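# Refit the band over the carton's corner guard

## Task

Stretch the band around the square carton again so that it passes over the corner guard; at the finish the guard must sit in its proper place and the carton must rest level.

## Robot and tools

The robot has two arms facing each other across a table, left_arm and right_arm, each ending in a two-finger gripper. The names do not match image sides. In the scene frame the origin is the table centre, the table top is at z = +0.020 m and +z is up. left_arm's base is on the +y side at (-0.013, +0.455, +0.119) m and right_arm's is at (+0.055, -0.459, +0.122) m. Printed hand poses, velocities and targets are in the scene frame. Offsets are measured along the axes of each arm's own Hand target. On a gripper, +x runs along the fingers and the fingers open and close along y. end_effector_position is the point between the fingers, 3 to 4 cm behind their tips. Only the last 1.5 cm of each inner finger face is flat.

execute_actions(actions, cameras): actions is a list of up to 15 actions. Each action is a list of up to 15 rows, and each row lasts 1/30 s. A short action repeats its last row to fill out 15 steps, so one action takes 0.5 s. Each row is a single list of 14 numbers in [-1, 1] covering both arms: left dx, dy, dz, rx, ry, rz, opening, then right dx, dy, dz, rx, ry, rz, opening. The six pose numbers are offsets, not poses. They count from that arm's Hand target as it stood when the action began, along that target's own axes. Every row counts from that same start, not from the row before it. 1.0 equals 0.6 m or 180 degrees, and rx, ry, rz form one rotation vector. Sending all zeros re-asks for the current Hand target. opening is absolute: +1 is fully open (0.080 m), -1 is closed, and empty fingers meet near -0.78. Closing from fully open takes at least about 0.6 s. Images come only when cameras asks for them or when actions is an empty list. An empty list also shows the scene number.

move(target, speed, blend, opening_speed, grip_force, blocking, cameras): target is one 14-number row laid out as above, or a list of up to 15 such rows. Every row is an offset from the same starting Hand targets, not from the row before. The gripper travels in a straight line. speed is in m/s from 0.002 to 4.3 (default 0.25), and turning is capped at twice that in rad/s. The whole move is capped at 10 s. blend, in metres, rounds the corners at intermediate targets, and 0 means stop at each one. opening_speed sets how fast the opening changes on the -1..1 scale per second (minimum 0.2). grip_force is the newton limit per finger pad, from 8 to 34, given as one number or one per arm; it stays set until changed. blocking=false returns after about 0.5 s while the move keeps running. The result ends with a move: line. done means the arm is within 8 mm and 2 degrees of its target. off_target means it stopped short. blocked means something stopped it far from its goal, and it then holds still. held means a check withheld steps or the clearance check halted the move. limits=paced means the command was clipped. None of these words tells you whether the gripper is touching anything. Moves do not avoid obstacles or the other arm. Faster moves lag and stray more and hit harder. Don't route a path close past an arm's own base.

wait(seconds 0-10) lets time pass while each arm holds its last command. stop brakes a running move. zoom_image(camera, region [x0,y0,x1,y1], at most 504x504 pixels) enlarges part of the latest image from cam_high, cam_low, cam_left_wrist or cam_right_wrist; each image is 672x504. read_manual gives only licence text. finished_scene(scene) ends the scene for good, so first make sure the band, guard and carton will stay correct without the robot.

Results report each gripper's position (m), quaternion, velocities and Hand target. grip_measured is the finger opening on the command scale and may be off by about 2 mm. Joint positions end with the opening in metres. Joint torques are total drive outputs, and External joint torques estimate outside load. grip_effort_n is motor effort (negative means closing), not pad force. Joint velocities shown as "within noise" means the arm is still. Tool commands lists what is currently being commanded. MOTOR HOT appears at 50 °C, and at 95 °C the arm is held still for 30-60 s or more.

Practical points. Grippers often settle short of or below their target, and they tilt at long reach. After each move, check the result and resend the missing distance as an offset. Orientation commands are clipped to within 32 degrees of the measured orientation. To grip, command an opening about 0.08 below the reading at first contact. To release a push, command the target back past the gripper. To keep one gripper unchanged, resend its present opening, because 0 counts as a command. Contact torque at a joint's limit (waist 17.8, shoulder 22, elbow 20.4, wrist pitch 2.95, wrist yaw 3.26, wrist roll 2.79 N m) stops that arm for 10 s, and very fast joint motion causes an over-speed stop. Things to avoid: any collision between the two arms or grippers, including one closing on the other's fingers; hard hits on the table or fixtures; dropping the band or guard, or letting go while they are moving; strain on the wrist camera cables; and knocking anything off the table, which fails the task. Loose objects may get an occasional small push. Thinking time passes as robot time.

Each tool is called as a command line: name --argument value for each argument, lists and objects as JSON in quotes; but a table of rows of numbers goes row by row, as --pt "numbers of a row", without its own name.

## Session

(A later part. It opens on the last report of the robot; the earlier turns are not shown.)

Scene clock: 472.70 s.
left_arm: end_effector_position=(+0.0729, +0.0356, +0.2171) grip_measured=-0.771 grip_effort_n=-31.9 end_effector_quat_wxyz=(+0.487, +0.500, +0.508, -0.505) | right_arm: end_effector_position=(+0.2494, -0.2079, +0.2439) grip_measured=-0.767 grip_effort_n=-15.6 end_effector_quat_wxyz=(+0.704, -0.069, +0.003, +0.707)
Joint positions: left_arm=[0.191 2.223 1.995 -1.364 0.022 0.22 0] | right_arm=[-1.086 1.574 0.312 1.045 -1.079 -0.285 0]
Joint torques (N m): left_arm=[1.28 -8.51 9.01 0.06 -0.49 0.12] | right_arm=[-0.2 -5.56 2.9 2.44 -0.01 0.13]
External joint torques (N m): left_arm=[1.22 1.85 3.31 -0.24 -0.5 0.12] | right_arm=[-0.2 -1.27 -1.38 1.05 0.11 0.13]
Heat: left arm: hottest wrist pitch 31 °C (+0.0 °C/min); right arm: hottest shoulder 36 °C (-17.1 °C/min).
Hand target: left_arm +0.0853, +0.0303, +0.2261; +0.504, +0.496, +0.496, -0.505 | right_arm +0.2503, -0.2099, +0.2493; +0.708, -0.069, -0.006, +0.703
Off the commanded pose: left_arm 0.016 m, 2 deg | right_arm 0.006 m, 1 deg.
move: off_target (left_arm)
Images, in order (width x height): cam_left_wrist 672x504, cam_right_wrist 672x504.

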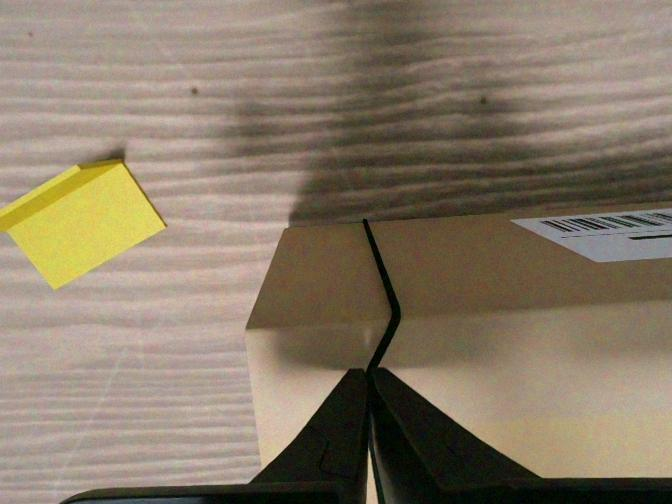

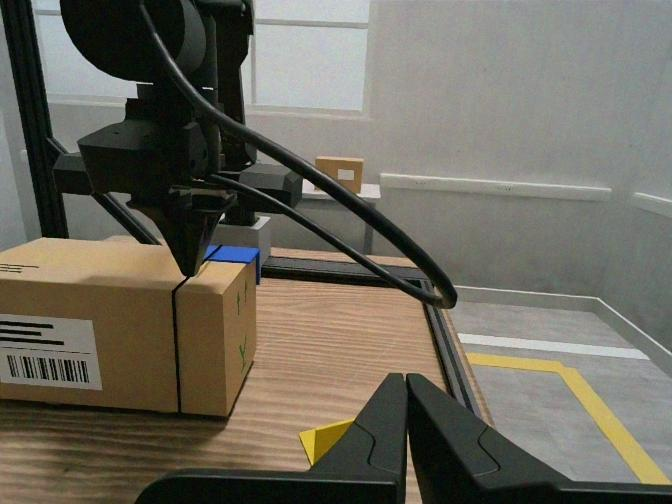

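move --target '[0.028,-0.01,0,0,0,0,-1,0,0,0,0,0,0,-0.77]' --speed 0.05

move --target '[0,0,0,0,0,0,-0.4,0,0,0,0,0,0,-0.77]' --opening_speed 0.5 --cameras '["cam_left_wrist"]'

move --pt "-0.08 0 0 0 0 0 -0.4 0 0 0 0 0 0 -0.77" --pt "-0.22 -0.02 -0.19 0 0 0 -0.4 0 0 0 0 0 0 -0.77" --speed 0.15 --blend 0.01 --cameras '["all"]'

zoom_image --camera "cam_left_wrist" --region '[200, 0, 620, 315]'

Scene clock: 481.10 s.
left_arm: end_effector_position=(+0.0715, +0.0327, +0.2084) grip_measured=-0.771 grip_effort_n=-31.9 end_effector_quat_wxyz=(+0.492, +0.497, +0.505, -0.507) | right_arm: end_effector_position=(+0.2494, -0.2079, +0.2439) grip_measured=-0.767 grip_effort_n=-15.6 end_effector_quat_wxyz=(+0.704, -0.069, +0.003, +0.707)
Joint positions: left_arm=[0.186 2.222 1.958 -1.315 0.022 0.212 0] | right_arm=[-1.086 1.574 0.312 1.045 -1.079 -0.285 0]
Joint torques (N m): left_arm=[0.39 -9.02 4.58 1.62 -0.48 -0.09] | right_arm=[-0.22 -5.55 2.89 2.44 -0.01 0.12]
External joint torques (N m): left_arm=[0.39 1.29 -1.09 1.3 -0.5 -0.09] | right_arm=[-0.24 -1.2 -1.41 1.04 0.11 0.11]
Heat: left arm: hottest wrist pitch 31 °C (+0.0 °C/min); right arm: hottest wrist pitch 36 °C (+4.1 °C/min).
Hand target: left_arm +0.0793, +0.0300, +0.2094; +0.504, +0.496, +0.496, -0.505 | right_arm +0.2503, -0.2099, +0.2493; +0.708, -0.069, -0.006, +0.703
Off the commanded pose: left_arm 0.008 m, 2 deg | right_arm 0.006 m, 1 deg.
move: done

Scene clock: 482.47 s.
left_arm: end_effector_position=(+0.0795, +0.0303, +0.2077) grip_measured=-0.404 grip_effort_n=18.4 end_effector_quat_wxyz=(+0.502, +0.493, +0.501, -0.504) | right_arm: end_effector_position=(+0.2494, -0.2079, +0.2439) grip_measured=-0.767 grip_effort_n=-15.6 end_effector_quat_wxyz=(+0.704, -0.069, +0.003, +0.707)
Joint positions: left_arm=[0.2 2.223 1.958 -1.297 0.013 0.212 0.017] | right_arm=[-1.086 1.574 0.312 1.045 -1.079 -0.285 0]
Joint torques (N m): left_arm=[0.16 -9.1 4.63 0.32 -0.15 -0.11] | right_arm=[-0.25 -5.58 2.91 2.44 -0.01 0.14]
External joint torques (N m): left_arm=[0.16 1.35 -1.15 -0.05 -0.16 -0.11] | right_arm=[-0.25 -1.21 -1.39 1.04 0.12 0.13]
Heat: left arm: hottest wrist pitch 31 °C (+0.0 °C/min); right arm: hottest wrist pitch 36 °C (+4.0 °C/min).
Hand target: left_arm +0.0793, +0.0300, +0.2094; +0.504, +0.496, +0.496, -0.505 | right_arm +0.2503, -0.2099, +0.2493; +0.708, -0.069, -0.006, +0.703
Off the commanded pose: left_arm 0.002 m, 1 deg | right_arm 0.006 m, 1 deg.
move: done
Images, in order (width x height): cam_left_wrist 672x504.

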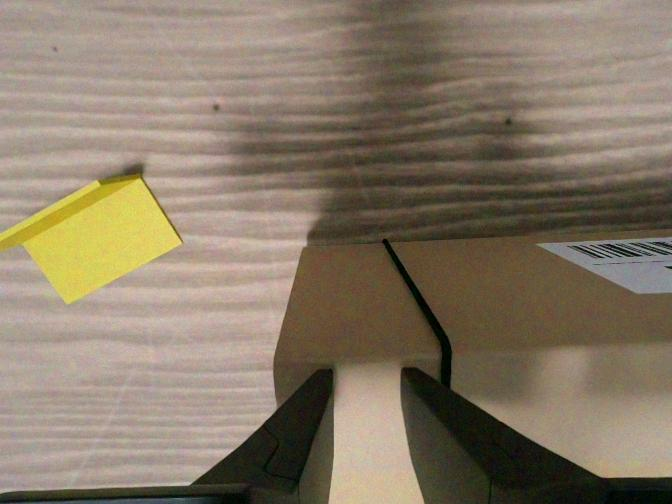

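Scene clock: 484.53 s.
left_arm: end_effector_position=(+0.0678, +0.1440, +0.3363) grip_measured=-0.404 grip_effort_n=18.4 end_effector_quat_wxyz=(+0.517, +0.483, +0.489, -0.510) | right_arm: end_effector_position=(+0.2494, -0.2079, +0.2439) grip_measured=-0.767 grip_effort_n=-15.6 end_effector_quat_wxyz=(+0.704, -0.069, +0.003, +0.707)
Joint positions: left_arm=[0.242 1.751 1.8 -1.565 0.013 0.248 0.017] | right_arm=[-1.086 1.574 0.312 1.045 -1.079 -0.285 0]
Joint torques (N m): left_arm=[0.25 -6.8 4.39 0 -0.13 0.11] | right_arm=[-0.26 -5.53 2.91 2.44 -0.01 0.14]
External joint torques (N m): left_arm=[0.21 0.1 -1.13 -0.41 -0.14 0.11] | right_arm=[-0.26 -1.21 -1.38 1.04 0.12 0.13]
Heat: left arm: hottest wrist pitch 31 °C (+0.0 °C/min); right arm: hottest wrist pitch 36 °C (+4.0 °C/min).
Hand target: left_arm +0.0674, +0.1463, +0.3394; +0.504, +0.496, +0.496, -0.505 | right_arm +0.2503, -0.2099, +0.2493; +0.708, -0.069, -0.006, +0.703
Off the commanded pose: left_arm 0.004 m, 2 deg | right_arm 0.006 m, 1 deg.
joint sent to its limit (left arm) — joint 4 (wrist pitch), lower limit. The joint targets are off in position, not in orientation.
move: done

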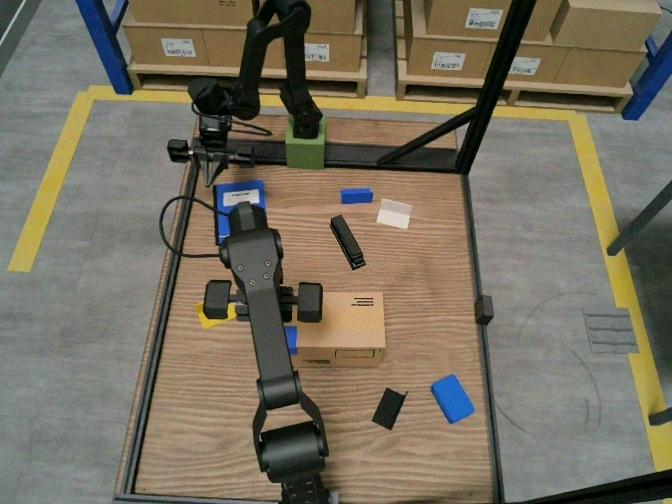

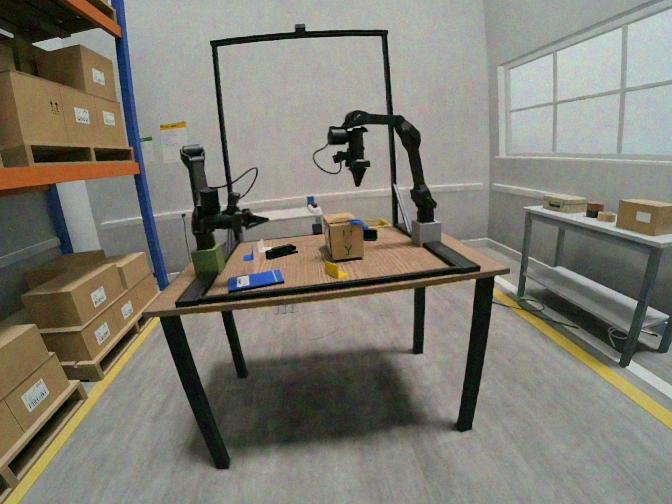

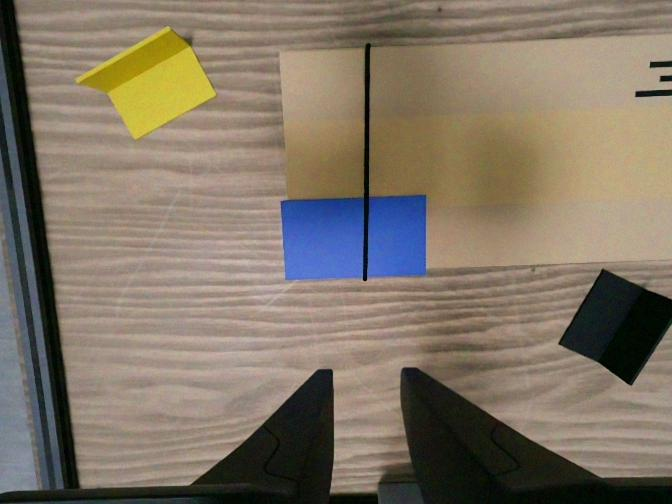

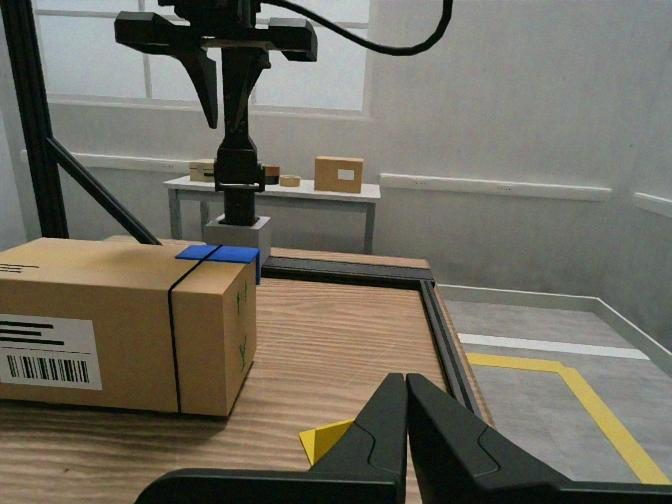

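Scaled by 1.200.

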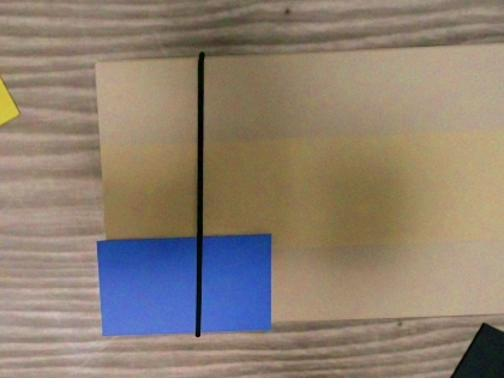

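move --pt "0.05 0.124 -0.015 0 0 0 -0.77 0 0 0 0 0 0 -0.77" --pt "0.225 0.124 -0.015 0 0 0 -0.77 0 0 0 0 0 0 -0.77" --speed 0.15 --blend 0.02 --cameras '["cam_left_wrist","cam_right_wrist"]'

Scene clock: 496.97 s.
left_arm: end_effector_position=(+0.1423, +0.1543, +0.2059) grip_measured=-0.766 grip_effort_n=-18.8 end_effector_quat_wxyz=(+0.505, +0.491, +0.501, -0.502) | right_arm: end_effector_position=(+0.2494, -0.2079, +0.2439) grip_measured=-0.767 grip_effort_n=-15.6 end_effector_quat_wxyz=(+0.704, -0.069, +0.003, +0.707)
Joint positions: left_arm=[0.464 1.837 1.384 -1.108 0.013 0.47 0.001] | right_arm=[-1.086 1.574 0.312 1.045 -1.079 -0.285 0]
Joint torques (N m): left_arm=[-0.04 -5.75 4.31 0.68 0.04 0.05] | right_arm=[-0.23 -5.6 2.87 2.44 -0.03 0.15]
External joint torques (N m): left_arm=[-0.04 1.87 -1.31 0.33 0.02 0.05] | right_arm=[-0.23 -1.29 -1.41 1.05 0.09 0.15]
Heat: left arm: hottest wrist pitch 31 °C (+0.0 °C/min); right arm: hottest wrist pitch 37 °C (+5.0 °C/min).
Hand target: left_arm +0.1418, +0.1529, +0.2042; +0.504, +0.496, +0.496, -0.505 | right_arm +0.2503, -0.2099, +0.2493; +0.708, -0.069, -0.006, +0.703
Off the commanded pose: left_arm 0.002 m, 1 deg | right_arm 0.006 m, 1 deg.
move: done
Images, in order (width x height): cam_left_wrist 672x504, cam_right_wrist 672x504.

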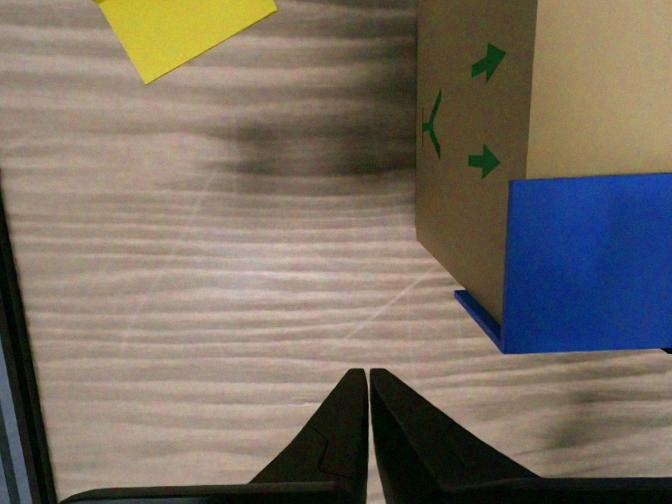

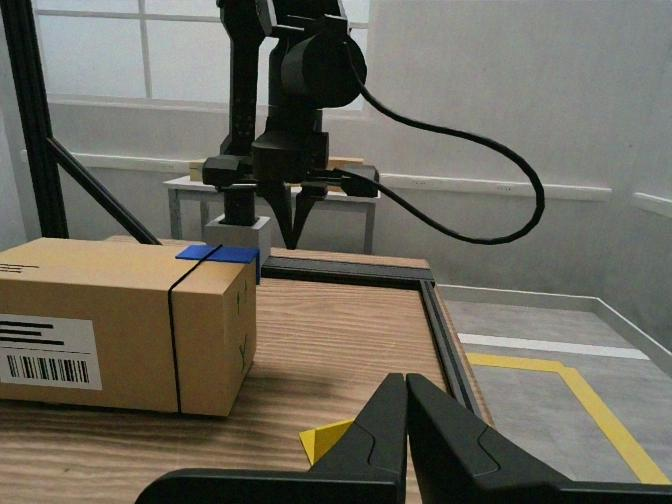

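move --pt "0.033 0 0.01 0 0 0 -0.77 0 0 0 0 0 0 -0.77" --pt "0.033 -0.042 0.01 0 0 0 -0.77 0 0 0 0 0 0 -0.77" --speed 0.08 --cameras '["cam_left_wrist","cam_right_wrist"]'

zoom_image --camera "cam_left_wrist" --region '[300, 240, 540, 420]'

Scene clock: 505.70 s.
left_arm: end_effector_position=(+0.1165, +0.1478, +0.1801) grip_measured=-0.766 grip_effort_n=-17.4 end_effector_quat_wxyz=(+0.498, +0.498, +0.503, -0.500) | right_arm: end_effector_position=(+0.2494, -0.2079, +0.2439) grip_measured=-0.767 grip_effort_n=-15.6 end_effector_quat_wxyz=(+0.704, -0.069, +0.003, +0.707)
Joint positions: left_arm=[0.383 1.857 1.305 -1.025 0.005 0.4 0.001] | right_arm=[-1.086 1.574 0.312 1.045 -1.079 -0.285 0]
Joint torques (N m): left_arm=[-0.17 -7.88 4.17 0.56 0.09 -0.12] | right_arm=[-0.26 -5.56 2.89 2.44 -0.01 0.13]
External joint torques (N m): left_arm=[-0.21 -0.27 -1.31 0.22 0.08 -0.11] | right_arm=[-0.25 -1.29 -1.35 1.07 0.12 0.12]
Heat: left arm: hottest wrist pitch 31 °C (+0.0 °C/min); right arm: hottest wrist pitch 37 °C (+6.0 °C/min).
Hand target: left_arm +0.1166, +0.1465, +0.1845; +0.504, +0.496, +0.496, -0.505 | right_arm +0.2503, -0.2099, +0.2493; +0.708, -0.069, -0.006, +0.703
Off the commanded pose: left_arm 0.005 m, 1 deg | right_arm 0.006 m, 1 deg.
move: done
Images, in order (width x height): cam_left_wrist 672x504, cam_right_wrist 672x504.

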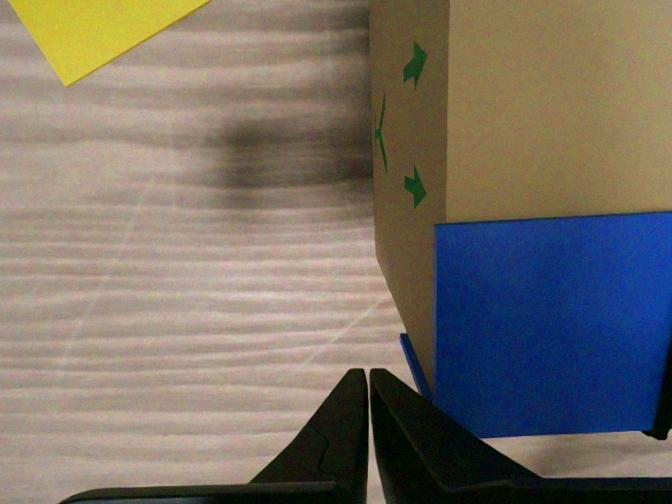

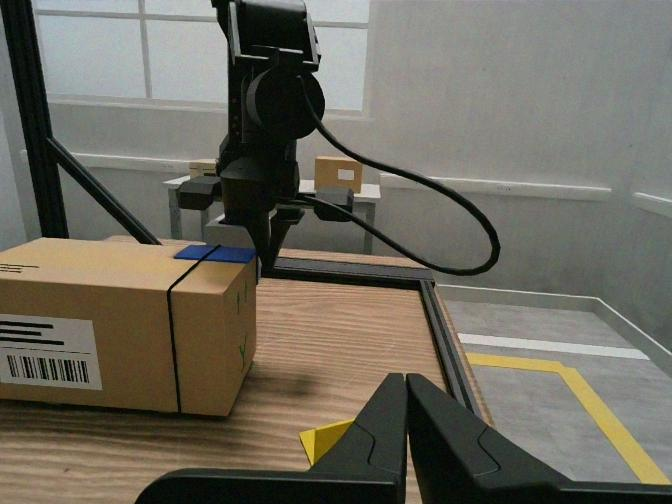

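Scaled by 2.100.

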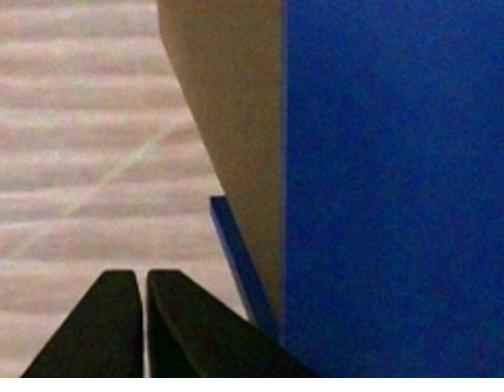

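move --pt "0 0 -0.0083 0 0 0 -0.77 0 0 0 0 0 0 -0.77" --pt "0 -0.02 -0.0083 0 0 0 -0.77 0 0 0 0 0 0 -0.77" --speed 0.04 --cameras '["cam_left_wrist","cam_right_wrist"]'

Scene clock: 517.03 s.
left_arm: end_effector_position=(+0.1089, +0.1539, +0.1807) grip_measured=-0.767 grip_effort_n=-17.0 end_effector_quat_wxyz=(+0.503, +0.497, +0.505, -0.496) | right_arm: end_effector_position=(+0.2494, -0.2079, +0.2439) grip_measured=-0.767 grip_effort_n=-15.6 end_effector_quat_wxyz=(+0.704, -0.069, +0.003, +0.707)
Joint positions: left_arm=[0.366 1.823 1.263 -1.014 -0.001 0.37 0.001] | right_arm=[-1.086 1.574 0.312 1.045 -1.079 -0.285 0]
Joint torques (N m): left_arm=[-0.59 -7.65 4.07 0.51 0.09 -0.12] | right_arm=[-0.24 -5.59 2.93 2.44 0 0.13]
External joint torques (N m): left_arm=[-0.58 -0.29 -1.42 0.16 0.07 -0.11] | right_arm=[-0.21 -1.31 -1.34 1.06 0.12 0.12]
Heat: left arm: hottest wrist pitch 31 °C (+0.0 °C/min); right arm: hottest wrist pitch 38 °C (+5.1 °C/min).
Hand target: left_arm +0.1046, +0.1515, +0.1844; +0.504, +0.496, +0.496, -0.505 | right_arm +0.2503, -0.2099, +0.2493; +0.708, -0.069, -0.006, +0.703
Off the commanded pose: left_arm 0.006 m, 1 deg | right_arm 0.006 m, 1 deg.
move: done
Images, in order (width x height): cam_left_wrist 672x504, cam_right_wrist 672x504.

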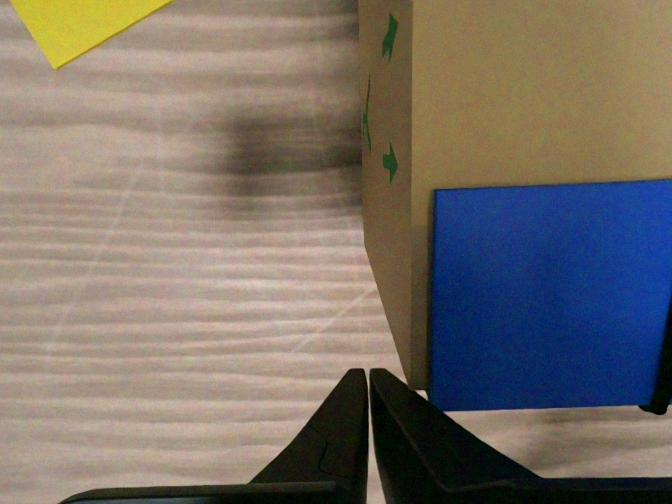

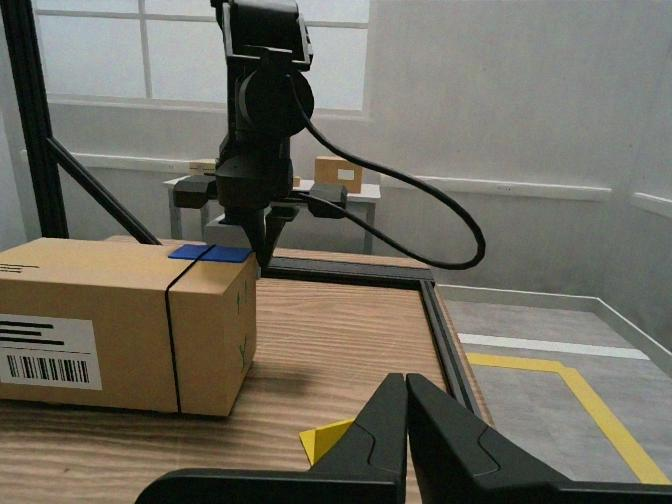

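move --pt "0 0.05 -0.01 0 0 0 -0.77 0 0 0 0 0 0 -0.77" --pt "-0.26 -0.07 0.0 0 0 0 -0.77 0 0 0 0 0 0 -0.77" --speed 0.15 --cameras '["all"]'

zoom_image --camera "cam_left_wrist" --region '[200, 0, 620, 315]'

zoom_image --camera "cam_right_wrist" --region '[0, 200, 300, 425]'

Scene clock: 523.13 s.
left_arm: end_effector_position=(+0.0601, +0.1556, +0.3313) grip_measured=-0.767 grip_effort_n=-16.5 end_effector_quat_wxyz=(+0.506, +0.491, +0.493, -0.509) | right_arm: end_effector_position=(+0.2494, -0.2079, +0.2439) grip_measured=-0.767 grip_effort_n=-15.1 end_effector_quat_wxyz=(+0.704, -0.069, +0.003, +0.707)
Joint positions: left_arm=[0.226 1.715 1.739 -1.565 0.012 0.246 0.001] | right_arm=[-1.086 1.574 0.312 1.045 -1.079 -0.285 0]
Joint torques (N m): left_arm=[0.05 -6.45 7.64 -0.04 -0.07 -0.08] | right_arm=[-0.19 -5.55 2.9 2.43 -0.01 0.13]
External joint torques (N m): left_arm=[0.06 0.2 2.09 -0.43 -0.09 -0.08] | right_arm=[-0.19 -1.23 -1.4 1.04 0.11 0.13]
Heat: left arm: hottest wrist pitch 31 °C (+0.0 °C/min); right arm: hottest wrist pitch 38 °C (+4.1 °C/min).
Hand target: left_arm +0.0626, +0.1543, +0.3404; +0.504, +0.496, +0.496, -0.505 | right_arm +0.2503, -0.2099, +0.2493; +0.708, -0.069, -0.006, +0.703
Off the commanded pose: left_arm 0.010 m, 1 deg | right_arm 0.006 m, 1 deg.
joint sent to its limit (left arm) — joint 4 (wrist pitch), lower limit. The joint targets are off in position, not in orientation.
move: off_target (left_arm)

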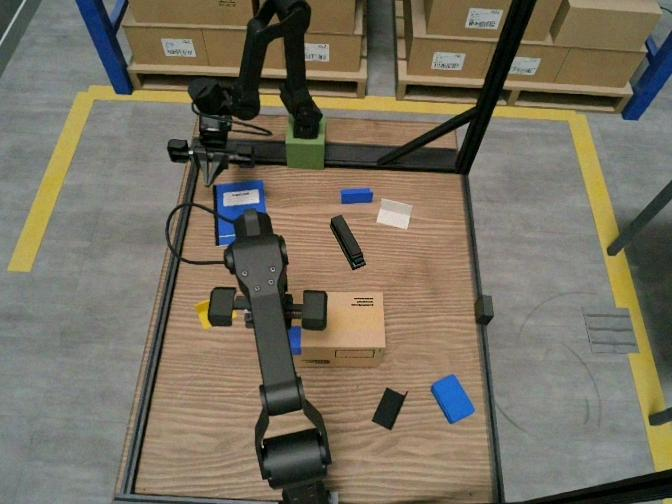

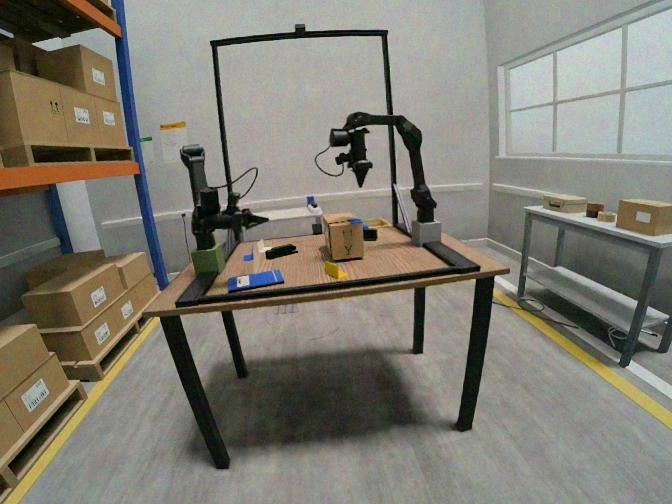

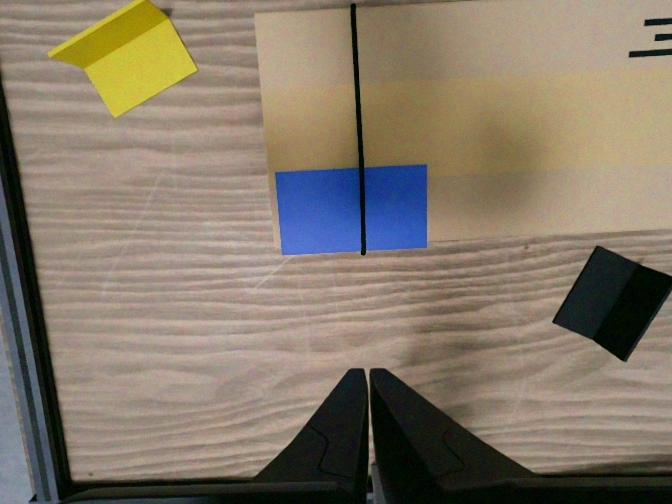

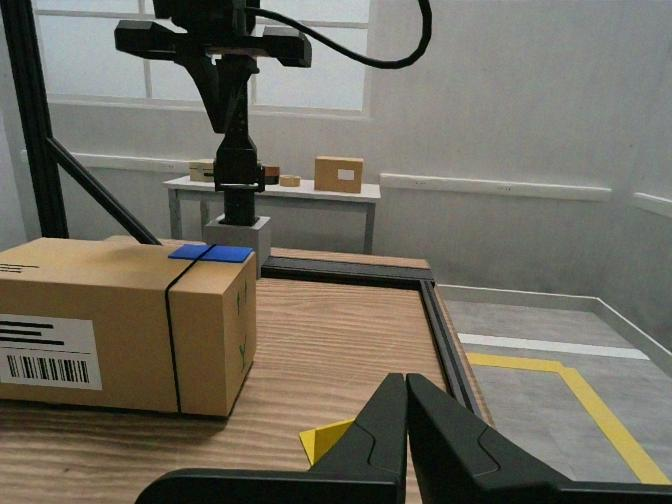

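Scaled by 1.200.

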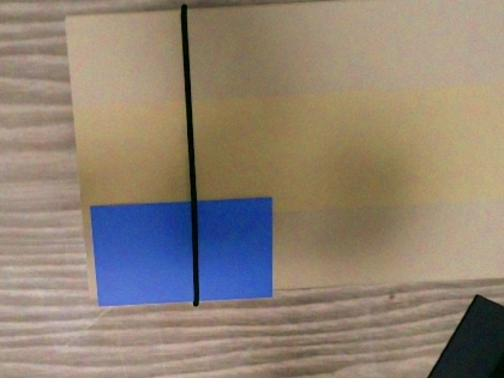

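Scaled by 1.680.

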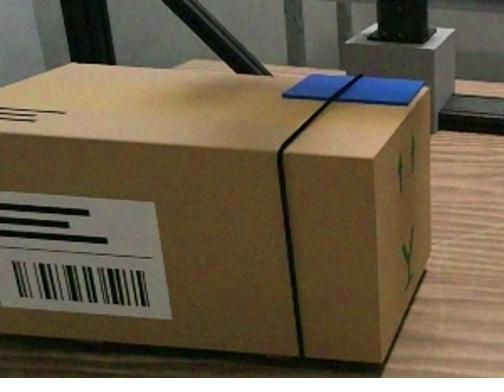

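move --target '[0.208,-0.007,0.205,0,0,0,-0.4,0,0,0,0,0,0,-0.77]' --speed 0.15 --cameras '["cam_left_wrist"]'

Scene clock: 529.50 s.
left_arm: end_effector_position=(+0.0548, +0.0345, +0.2140) grip_measured=-0.404 grip_effort_n=18.4 end_effector_quat_wxyz=(+0.496, +0.498, +0.504, -0.503) | right_arm: end_effector_position=(+0.2494, -0.2079, +0.2439) grip_measured=-0.767 grip_effort_n=-15.6 end_effector_quat_wxyz=(+0.704, -0.069, +0.003, +0.707)
Joint positions: left_arm=[0.145 2.196 1.938 -1.318 0.012 0.165 0.017] | right_arm=[-1.086 1.574 0.312 1.045 -1.079 -0.285 0]
Joint torques (N m): left_arm=[-0.13 -7.66 7.81 0.19 -0.13 -0.1] | right_arm=[-0.26 -5.55 2.88 2.44 -0.02 0.13]
External joint torques (N m): left_arm=[-0.13 2.49 2.13 -0.13 -0.14 -0.1] | right_arm=[-0.25 -1.22 -1.43 1.04 0.11 0.12]
Heat: left arm: hottest wrist pitch 31 °C (+0.0 °C/min); right arm: hottest wrist pitch 38 °C (+3.0 °C/min).
Hand target: left_arm +0.0583, +0.0291, +0.2178; +0.504, +0.496, +0.496, -0.505 | right_arm +0.2503, -0.2099, +0.2493; +0.708, -0.069, -0.006, +0.703
Off the commanded pose: left_arm 0.007 m, 1 deg | right_arm 0.006 m, 1 deg.
move: done
Images, in order (width x height): cam_left_wrist 672x504.

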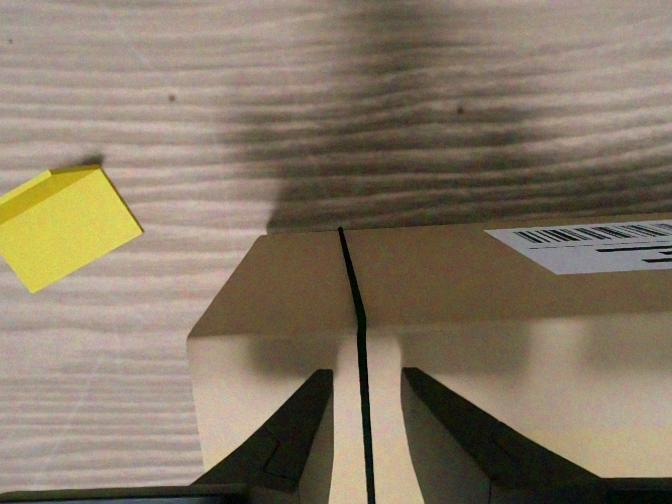

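Centered. Grasp and shift.

move --target '[0.046,-0.003,0,0,0,0,-0.4,0,0,0,0,0,0,-0.77]' --speed 0.05

move --target '[0,0,0,0,0,0,-1,0,0,0,0,0,0,-0.77]' --opening_speed 0.8

move --pt "-0.042 0 0 0 0 0 -1 0 0 0 0 0 0 -0.77" --pt "-0.055 0.055 0 0 0 0 -1 0 0 0 0 0 0 -0.77" --speed 0.05 --cameras '["cam_left_wrist","cam_right_wrist"]'

Scene clock: 533.97 s.
left_arm: end_effector_position=(+0.0556, +0.0294, +0.2023) grip_measured=-0.404 grip_effort_n=17.0 end_effector_quat_wxyz=(+0.506, +0.490, +0.495, -0.508) | right_arm: end_effector_position=(+0.2494, -0.2079, +0.2439) grip_measured=-0.767 grip_effort_n=-15.6 end_effector_quat_wxyz=(+0.704, -0.069, +0.003, +0.707)
Joint positions: left_arm=[0.145 2.189 1.881 -1.235 0.012 0.16 0.017] | right_arm=[-1.086 1.574 0.312 1.045 -1.079 -0.285 0]
Joint torques (N m): left_arm=[-0.21 -6.32 2.92 1.81 -0.13 -0.12] | right_arm=[-0.27 -5.55 2.9 2.43 -0.01 0.13]
External joint torques (N m): left_arm=[-0.21 3.84 -2.82 1.42 -0.14 -0.12] | right_arm=[-0.25 -1.22 -1.4 1.03 0.11 0.12]
Heat: left arm: hottest shoulder 31 °C (+1.0 °C/min); right arm: hottest wrist pitch 38 °C (+3.0 °C/min).
Hand target: left_arm +0.0565, +0.0287, +0.1902; +0.504, +0.496, +0.496, -0.505 | right_arm +0.2503, -0.2099, +0.2493; +0.708, -0.069, -0.006, +0.703
Off the commanded pose: left_arm 0.012 m, 1 deg | right_arm 0.006 m, 1 deg.
move: off_target (left_arm)

Scene clock: 535.23 s.
left_arm: end_effector_position=(+0.0544, +0.0286, +0.2019) grip_measured=-0.769 grip_effort_n=-40.2 end_effector_quat_wxyz=(+0.506, +0.490, +0.494, -0.509) | right_arm: end_effector_position=(+0.2494, -0.2079, +0.2439) grip_measured=-0.767 grip_effort_n=-15.6 end_effector_quat_wxyz=(+0.704, -0.069, +0.003, +0.707)
Joint positions: left_arm=[0.142 2.189 1.88 -1.231 0.012 0.16 0] | right_arm=[-1.086 1.574 0.312 1.045 -1.079 -0.285 0]
Joint torques (N m): left_arm=[-0.01 -6.38 3.09 1.5 -0.13 -0.08] | right_arm=[-0.25 -5.59 2.89 2.44 -0.02 0.13]
External joint torques (N m): left_arm=[-0.02 3.78 -2.61 1.14 -0.14 -0.08] | right_arm=[-0.27 -1.3 -1.35 1.06 0.11 0.12]
Heat: left arm: hottest shoulder 31 °C (+1.0 °C/min); right arm: hottest wrist pitch 38 °C (+3.0 °C/min).
Hand target: left_arm +0.0565, +0.0287, +0.1902; +0.504, +0.496, +0.496, -0.505 | right_arm +0.2503, -0.2099, +0.2493; +0.708, -0.069, -0.006, +0.703
Off the commanded pose: left_arm 0.012 m, 1 deg | right_arm 0.006 m, 1 deg.
move: off_target (left_arm)

Scene clock: 537.30 s.
left_arm: end_effector_position=(+0.0757, +0.0329, +0.2148) grip_measured=-0.771 grip_effort_n=-31.4 end_effector_quat_wxyz=(+0.488, +0.498, +0.507, -0.507) | right_arm: end_effector_position=(+0.2494, -0.2079, +0.2439) grip_measured=-0.767 grip_effort_n=-15.6 end_effector_quat_wxyz=(+0.704, -0.069, +0.003, +0.707)
Joint positions: left_arm=[0.197 2.232 2.001 -1.355 0.025 0.228 0] | right_arm=[-1.086 1.574 0.312 1.045 -1.079 -0.285 0]
Joint torques (N m): left_arm=[1.55 -8.55 8.69 -0.15 -0.58 0.1] | right_arm=[-0.21 -5.55 2.87 2.44 -0.02 0.14]
External joint torques (N m): left_arm=[1.54 1.78 3.02 -0.47 -0.59 0.1] | right_arm=[-0.23 -1.25 -1.43 1.05 0.11 0.13]
Heat: left arm: hottest shoulder 31 °C (+1.0 °C/min); right arm: hottest wrist pitch 38 °C (+3.0 °C/min).
Hand target: left_arm +0.0895, +0.0292, +0.2232; +0.504, +0.496, +0.496, -0.505 | right_arm +0.2503, -0.2099, +0.2493; +0.708, -0.069, -0.006, +0.703
Off the commanded pose: left_arm 0.017 m, 2 deg | right_arm 0.006 m, 1 deg.
move: off_target (left_arm)
Images, in order (width x height): cam_left_wrist 672x504, cam_right_wrist 672x504.

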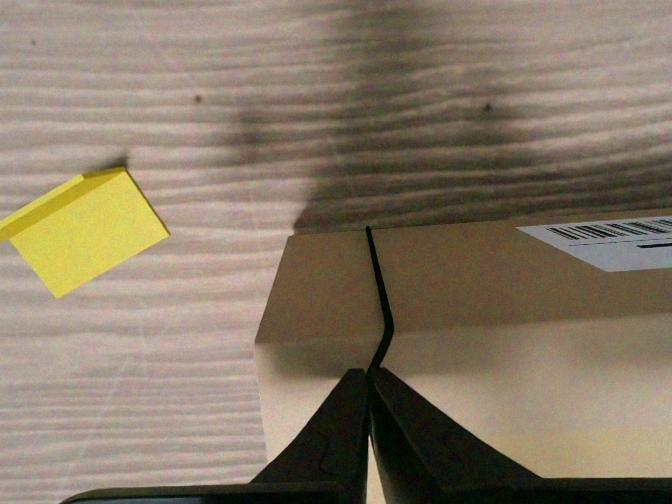

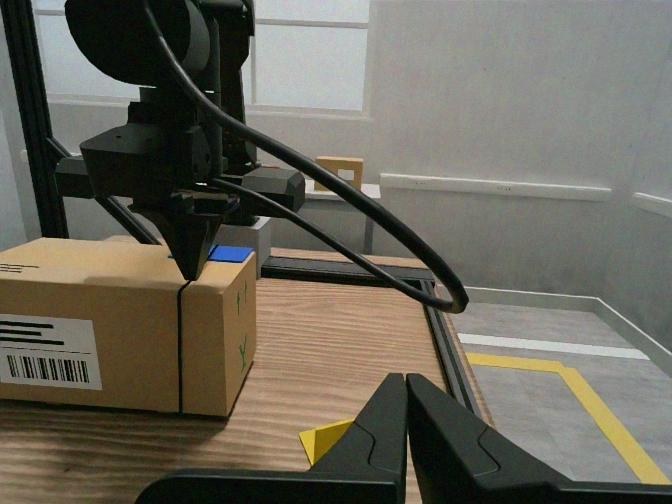

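move --target '[-0.004,0.014,0,0,0,0,-1,0,0,0,0,0,0,-0.77]' --speed 0.05

move --pt "0.036 0 0 0 0 0 -1 0 0 0 0 0 0 -0.77" --pt "0.036 0 0 0 0 0 -0.4 0 0 0 0 0 0 -0.77" --pt "-0.06 0 0 0 0 0 -0.4 0 0 0 0 0 0 -0.77" --pt "-0.22 -0.045 -0.205 0 0 0 -0.4 0 0 0 0 0 0 -0.77" --speed 0.1 --cameras '["all"]'

zoom_image --camera "cam_left_wrist" --region '[200, 0, 620, 315]'

zoom_image --camera "cam_right_wrist" --region '[0, 200, 300, 425]'

Scene clock: 543.07 s.
left_arm: end_effector_position=(+0.0823, +0.0328, +0.2166) grip_measured=-0.771 grip_effort_n=-31.4 end_effector_quat_wxyz=(+0.486, +0.499, +0.507, -0.508) | right_arm: end_effector_position=(+0.2494, -0.2079, +0.2439) grip_measured=-0.767 grip_effort_n=-15.6 end_effector_quat_wxyz=(+0.704, -0.069, +0.003, +0.707)
Joint positions: left_arm=[0.213 2.243 2.025 -1.372 0.027 0.246 0] | right_arm=[-1.086 1.574 0.312 1.045 -1.079 -0.285 0]
Joint torques (N m): left_arm=[1.84 -8.78 8.95 -0.06 -0.68 0.13] | right_arm=[-0.21 -5.57 2.91 2.44 -0.01 0.14]
External joint torques (N m): left_arm=[1.91 1.6 3.3 -0.38 -0.7 0.13] | right_arm=[-0.19 -1.29 -1.35 1.06 0.11 0.13]
Heat: left arm: hottest shoulder 32 °C (+2.0 °C/min); right arm: hottest wrist pitch 38 °C (+2.0 °C/min).
Hand target: left_arm +0.0979, +0.0292, +0.2256; +0.504, +0.496, +0.496, -0.505 | right_arm +0.2503, -0.2099, +0.2493; +0.708, -0.069, -0.006, +0.703
Off the commanded pose: left_arm 0.018 m, 3 deg | right_arm 0.006 m, 1 deg.
move: off_target (left_arm)

Scene clock: 548.30 s.
left_arm: end_effector_position=(+0.0682, +0.1509, +0.3523) grip_measured=-0.404 grip_effort_n=17.4 end_effector_quat_wxyz=(+0.530, +0.475, +0.469, -0.522) | right_arm: end_effector_position=(+0.2494, -0.2079, +0.2439) grip_measured=-0.767 grip_effort_n=-15.6 end_effector_quat_wxyz=(+0.704, -0.069, +0.003, +0.707)
Joint positions: left_arm=[0.249 1.697 1.8 -1.565 0.015 0.266 0.017] | right_arm=[-1.086 1.574 0.312 1.045 -1.079 -0.285 0]
Joint torques (N m): left_arm=[0.23 -6.5 4.32 0.08 -0.12 0.11] | right_arm=[-0.26 -5.55 2.9 2.44 -0.02 0.13]
External joint torques (N m): left_arm=[0.23 -0.03 -1.21 -0.45 -0.14 0.11] | right_arm=[-0.25 -1.24 -1.39 1.04 0.1 0.13]
Heat: left arm: hottest shoulder 33 °C (+3.0 °C/min); right arm: hottest wrist pitch 39 °C (+3.0 °C/min).
Hand target: left_arm +0.0710, +0.1545, +0.3554; +0.504, +0.496, +0.496, -0.505 | right_arm +0.2503, -0.2099, +0.2493; +0.708, -0.069, -0.006, +0.703
Off the commanded pose: left_arm 0.006 m, 5 deg | right_arm 0.006 m, 1 deg.
joint sent to its limit (left arm) — joint 4 (wrist pitch), lower limit. The joint targets are off in position and orientation.
move: off_target (left_arm); target 2's new opening was sent with left_arm's hand 0.013 m and 2 deg from that target

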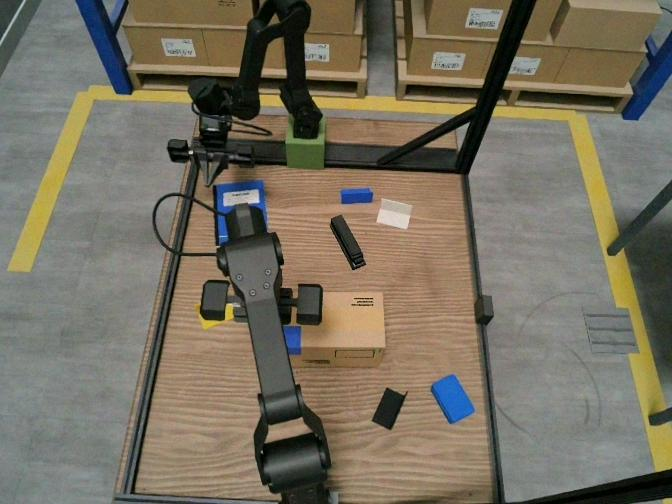

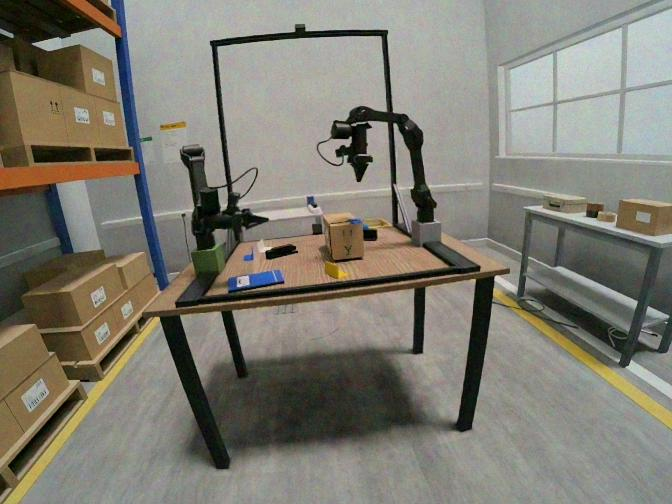

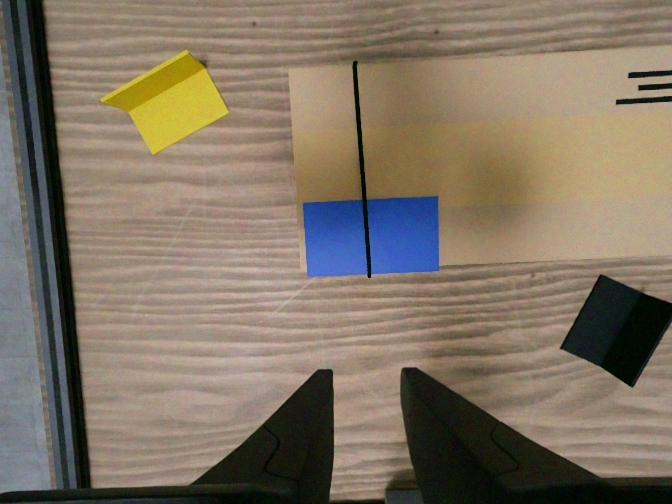

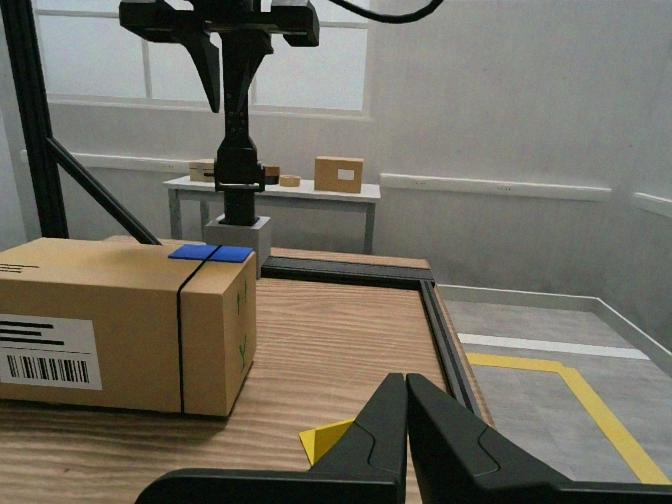

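Scaled by 1.200.

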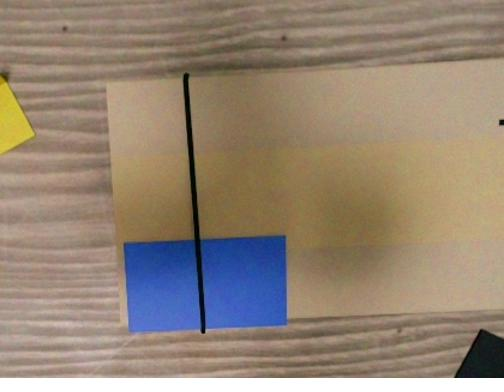

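Scaled by 1.680.

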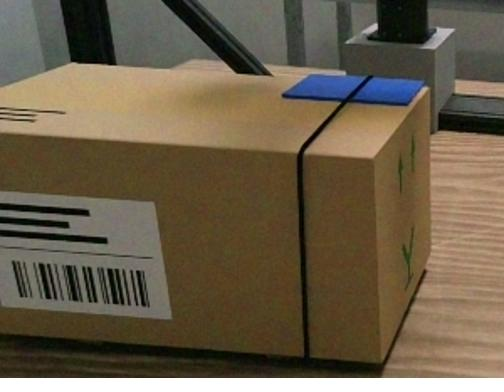

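finished_scene --scene 1

The scene is finished: the task was done.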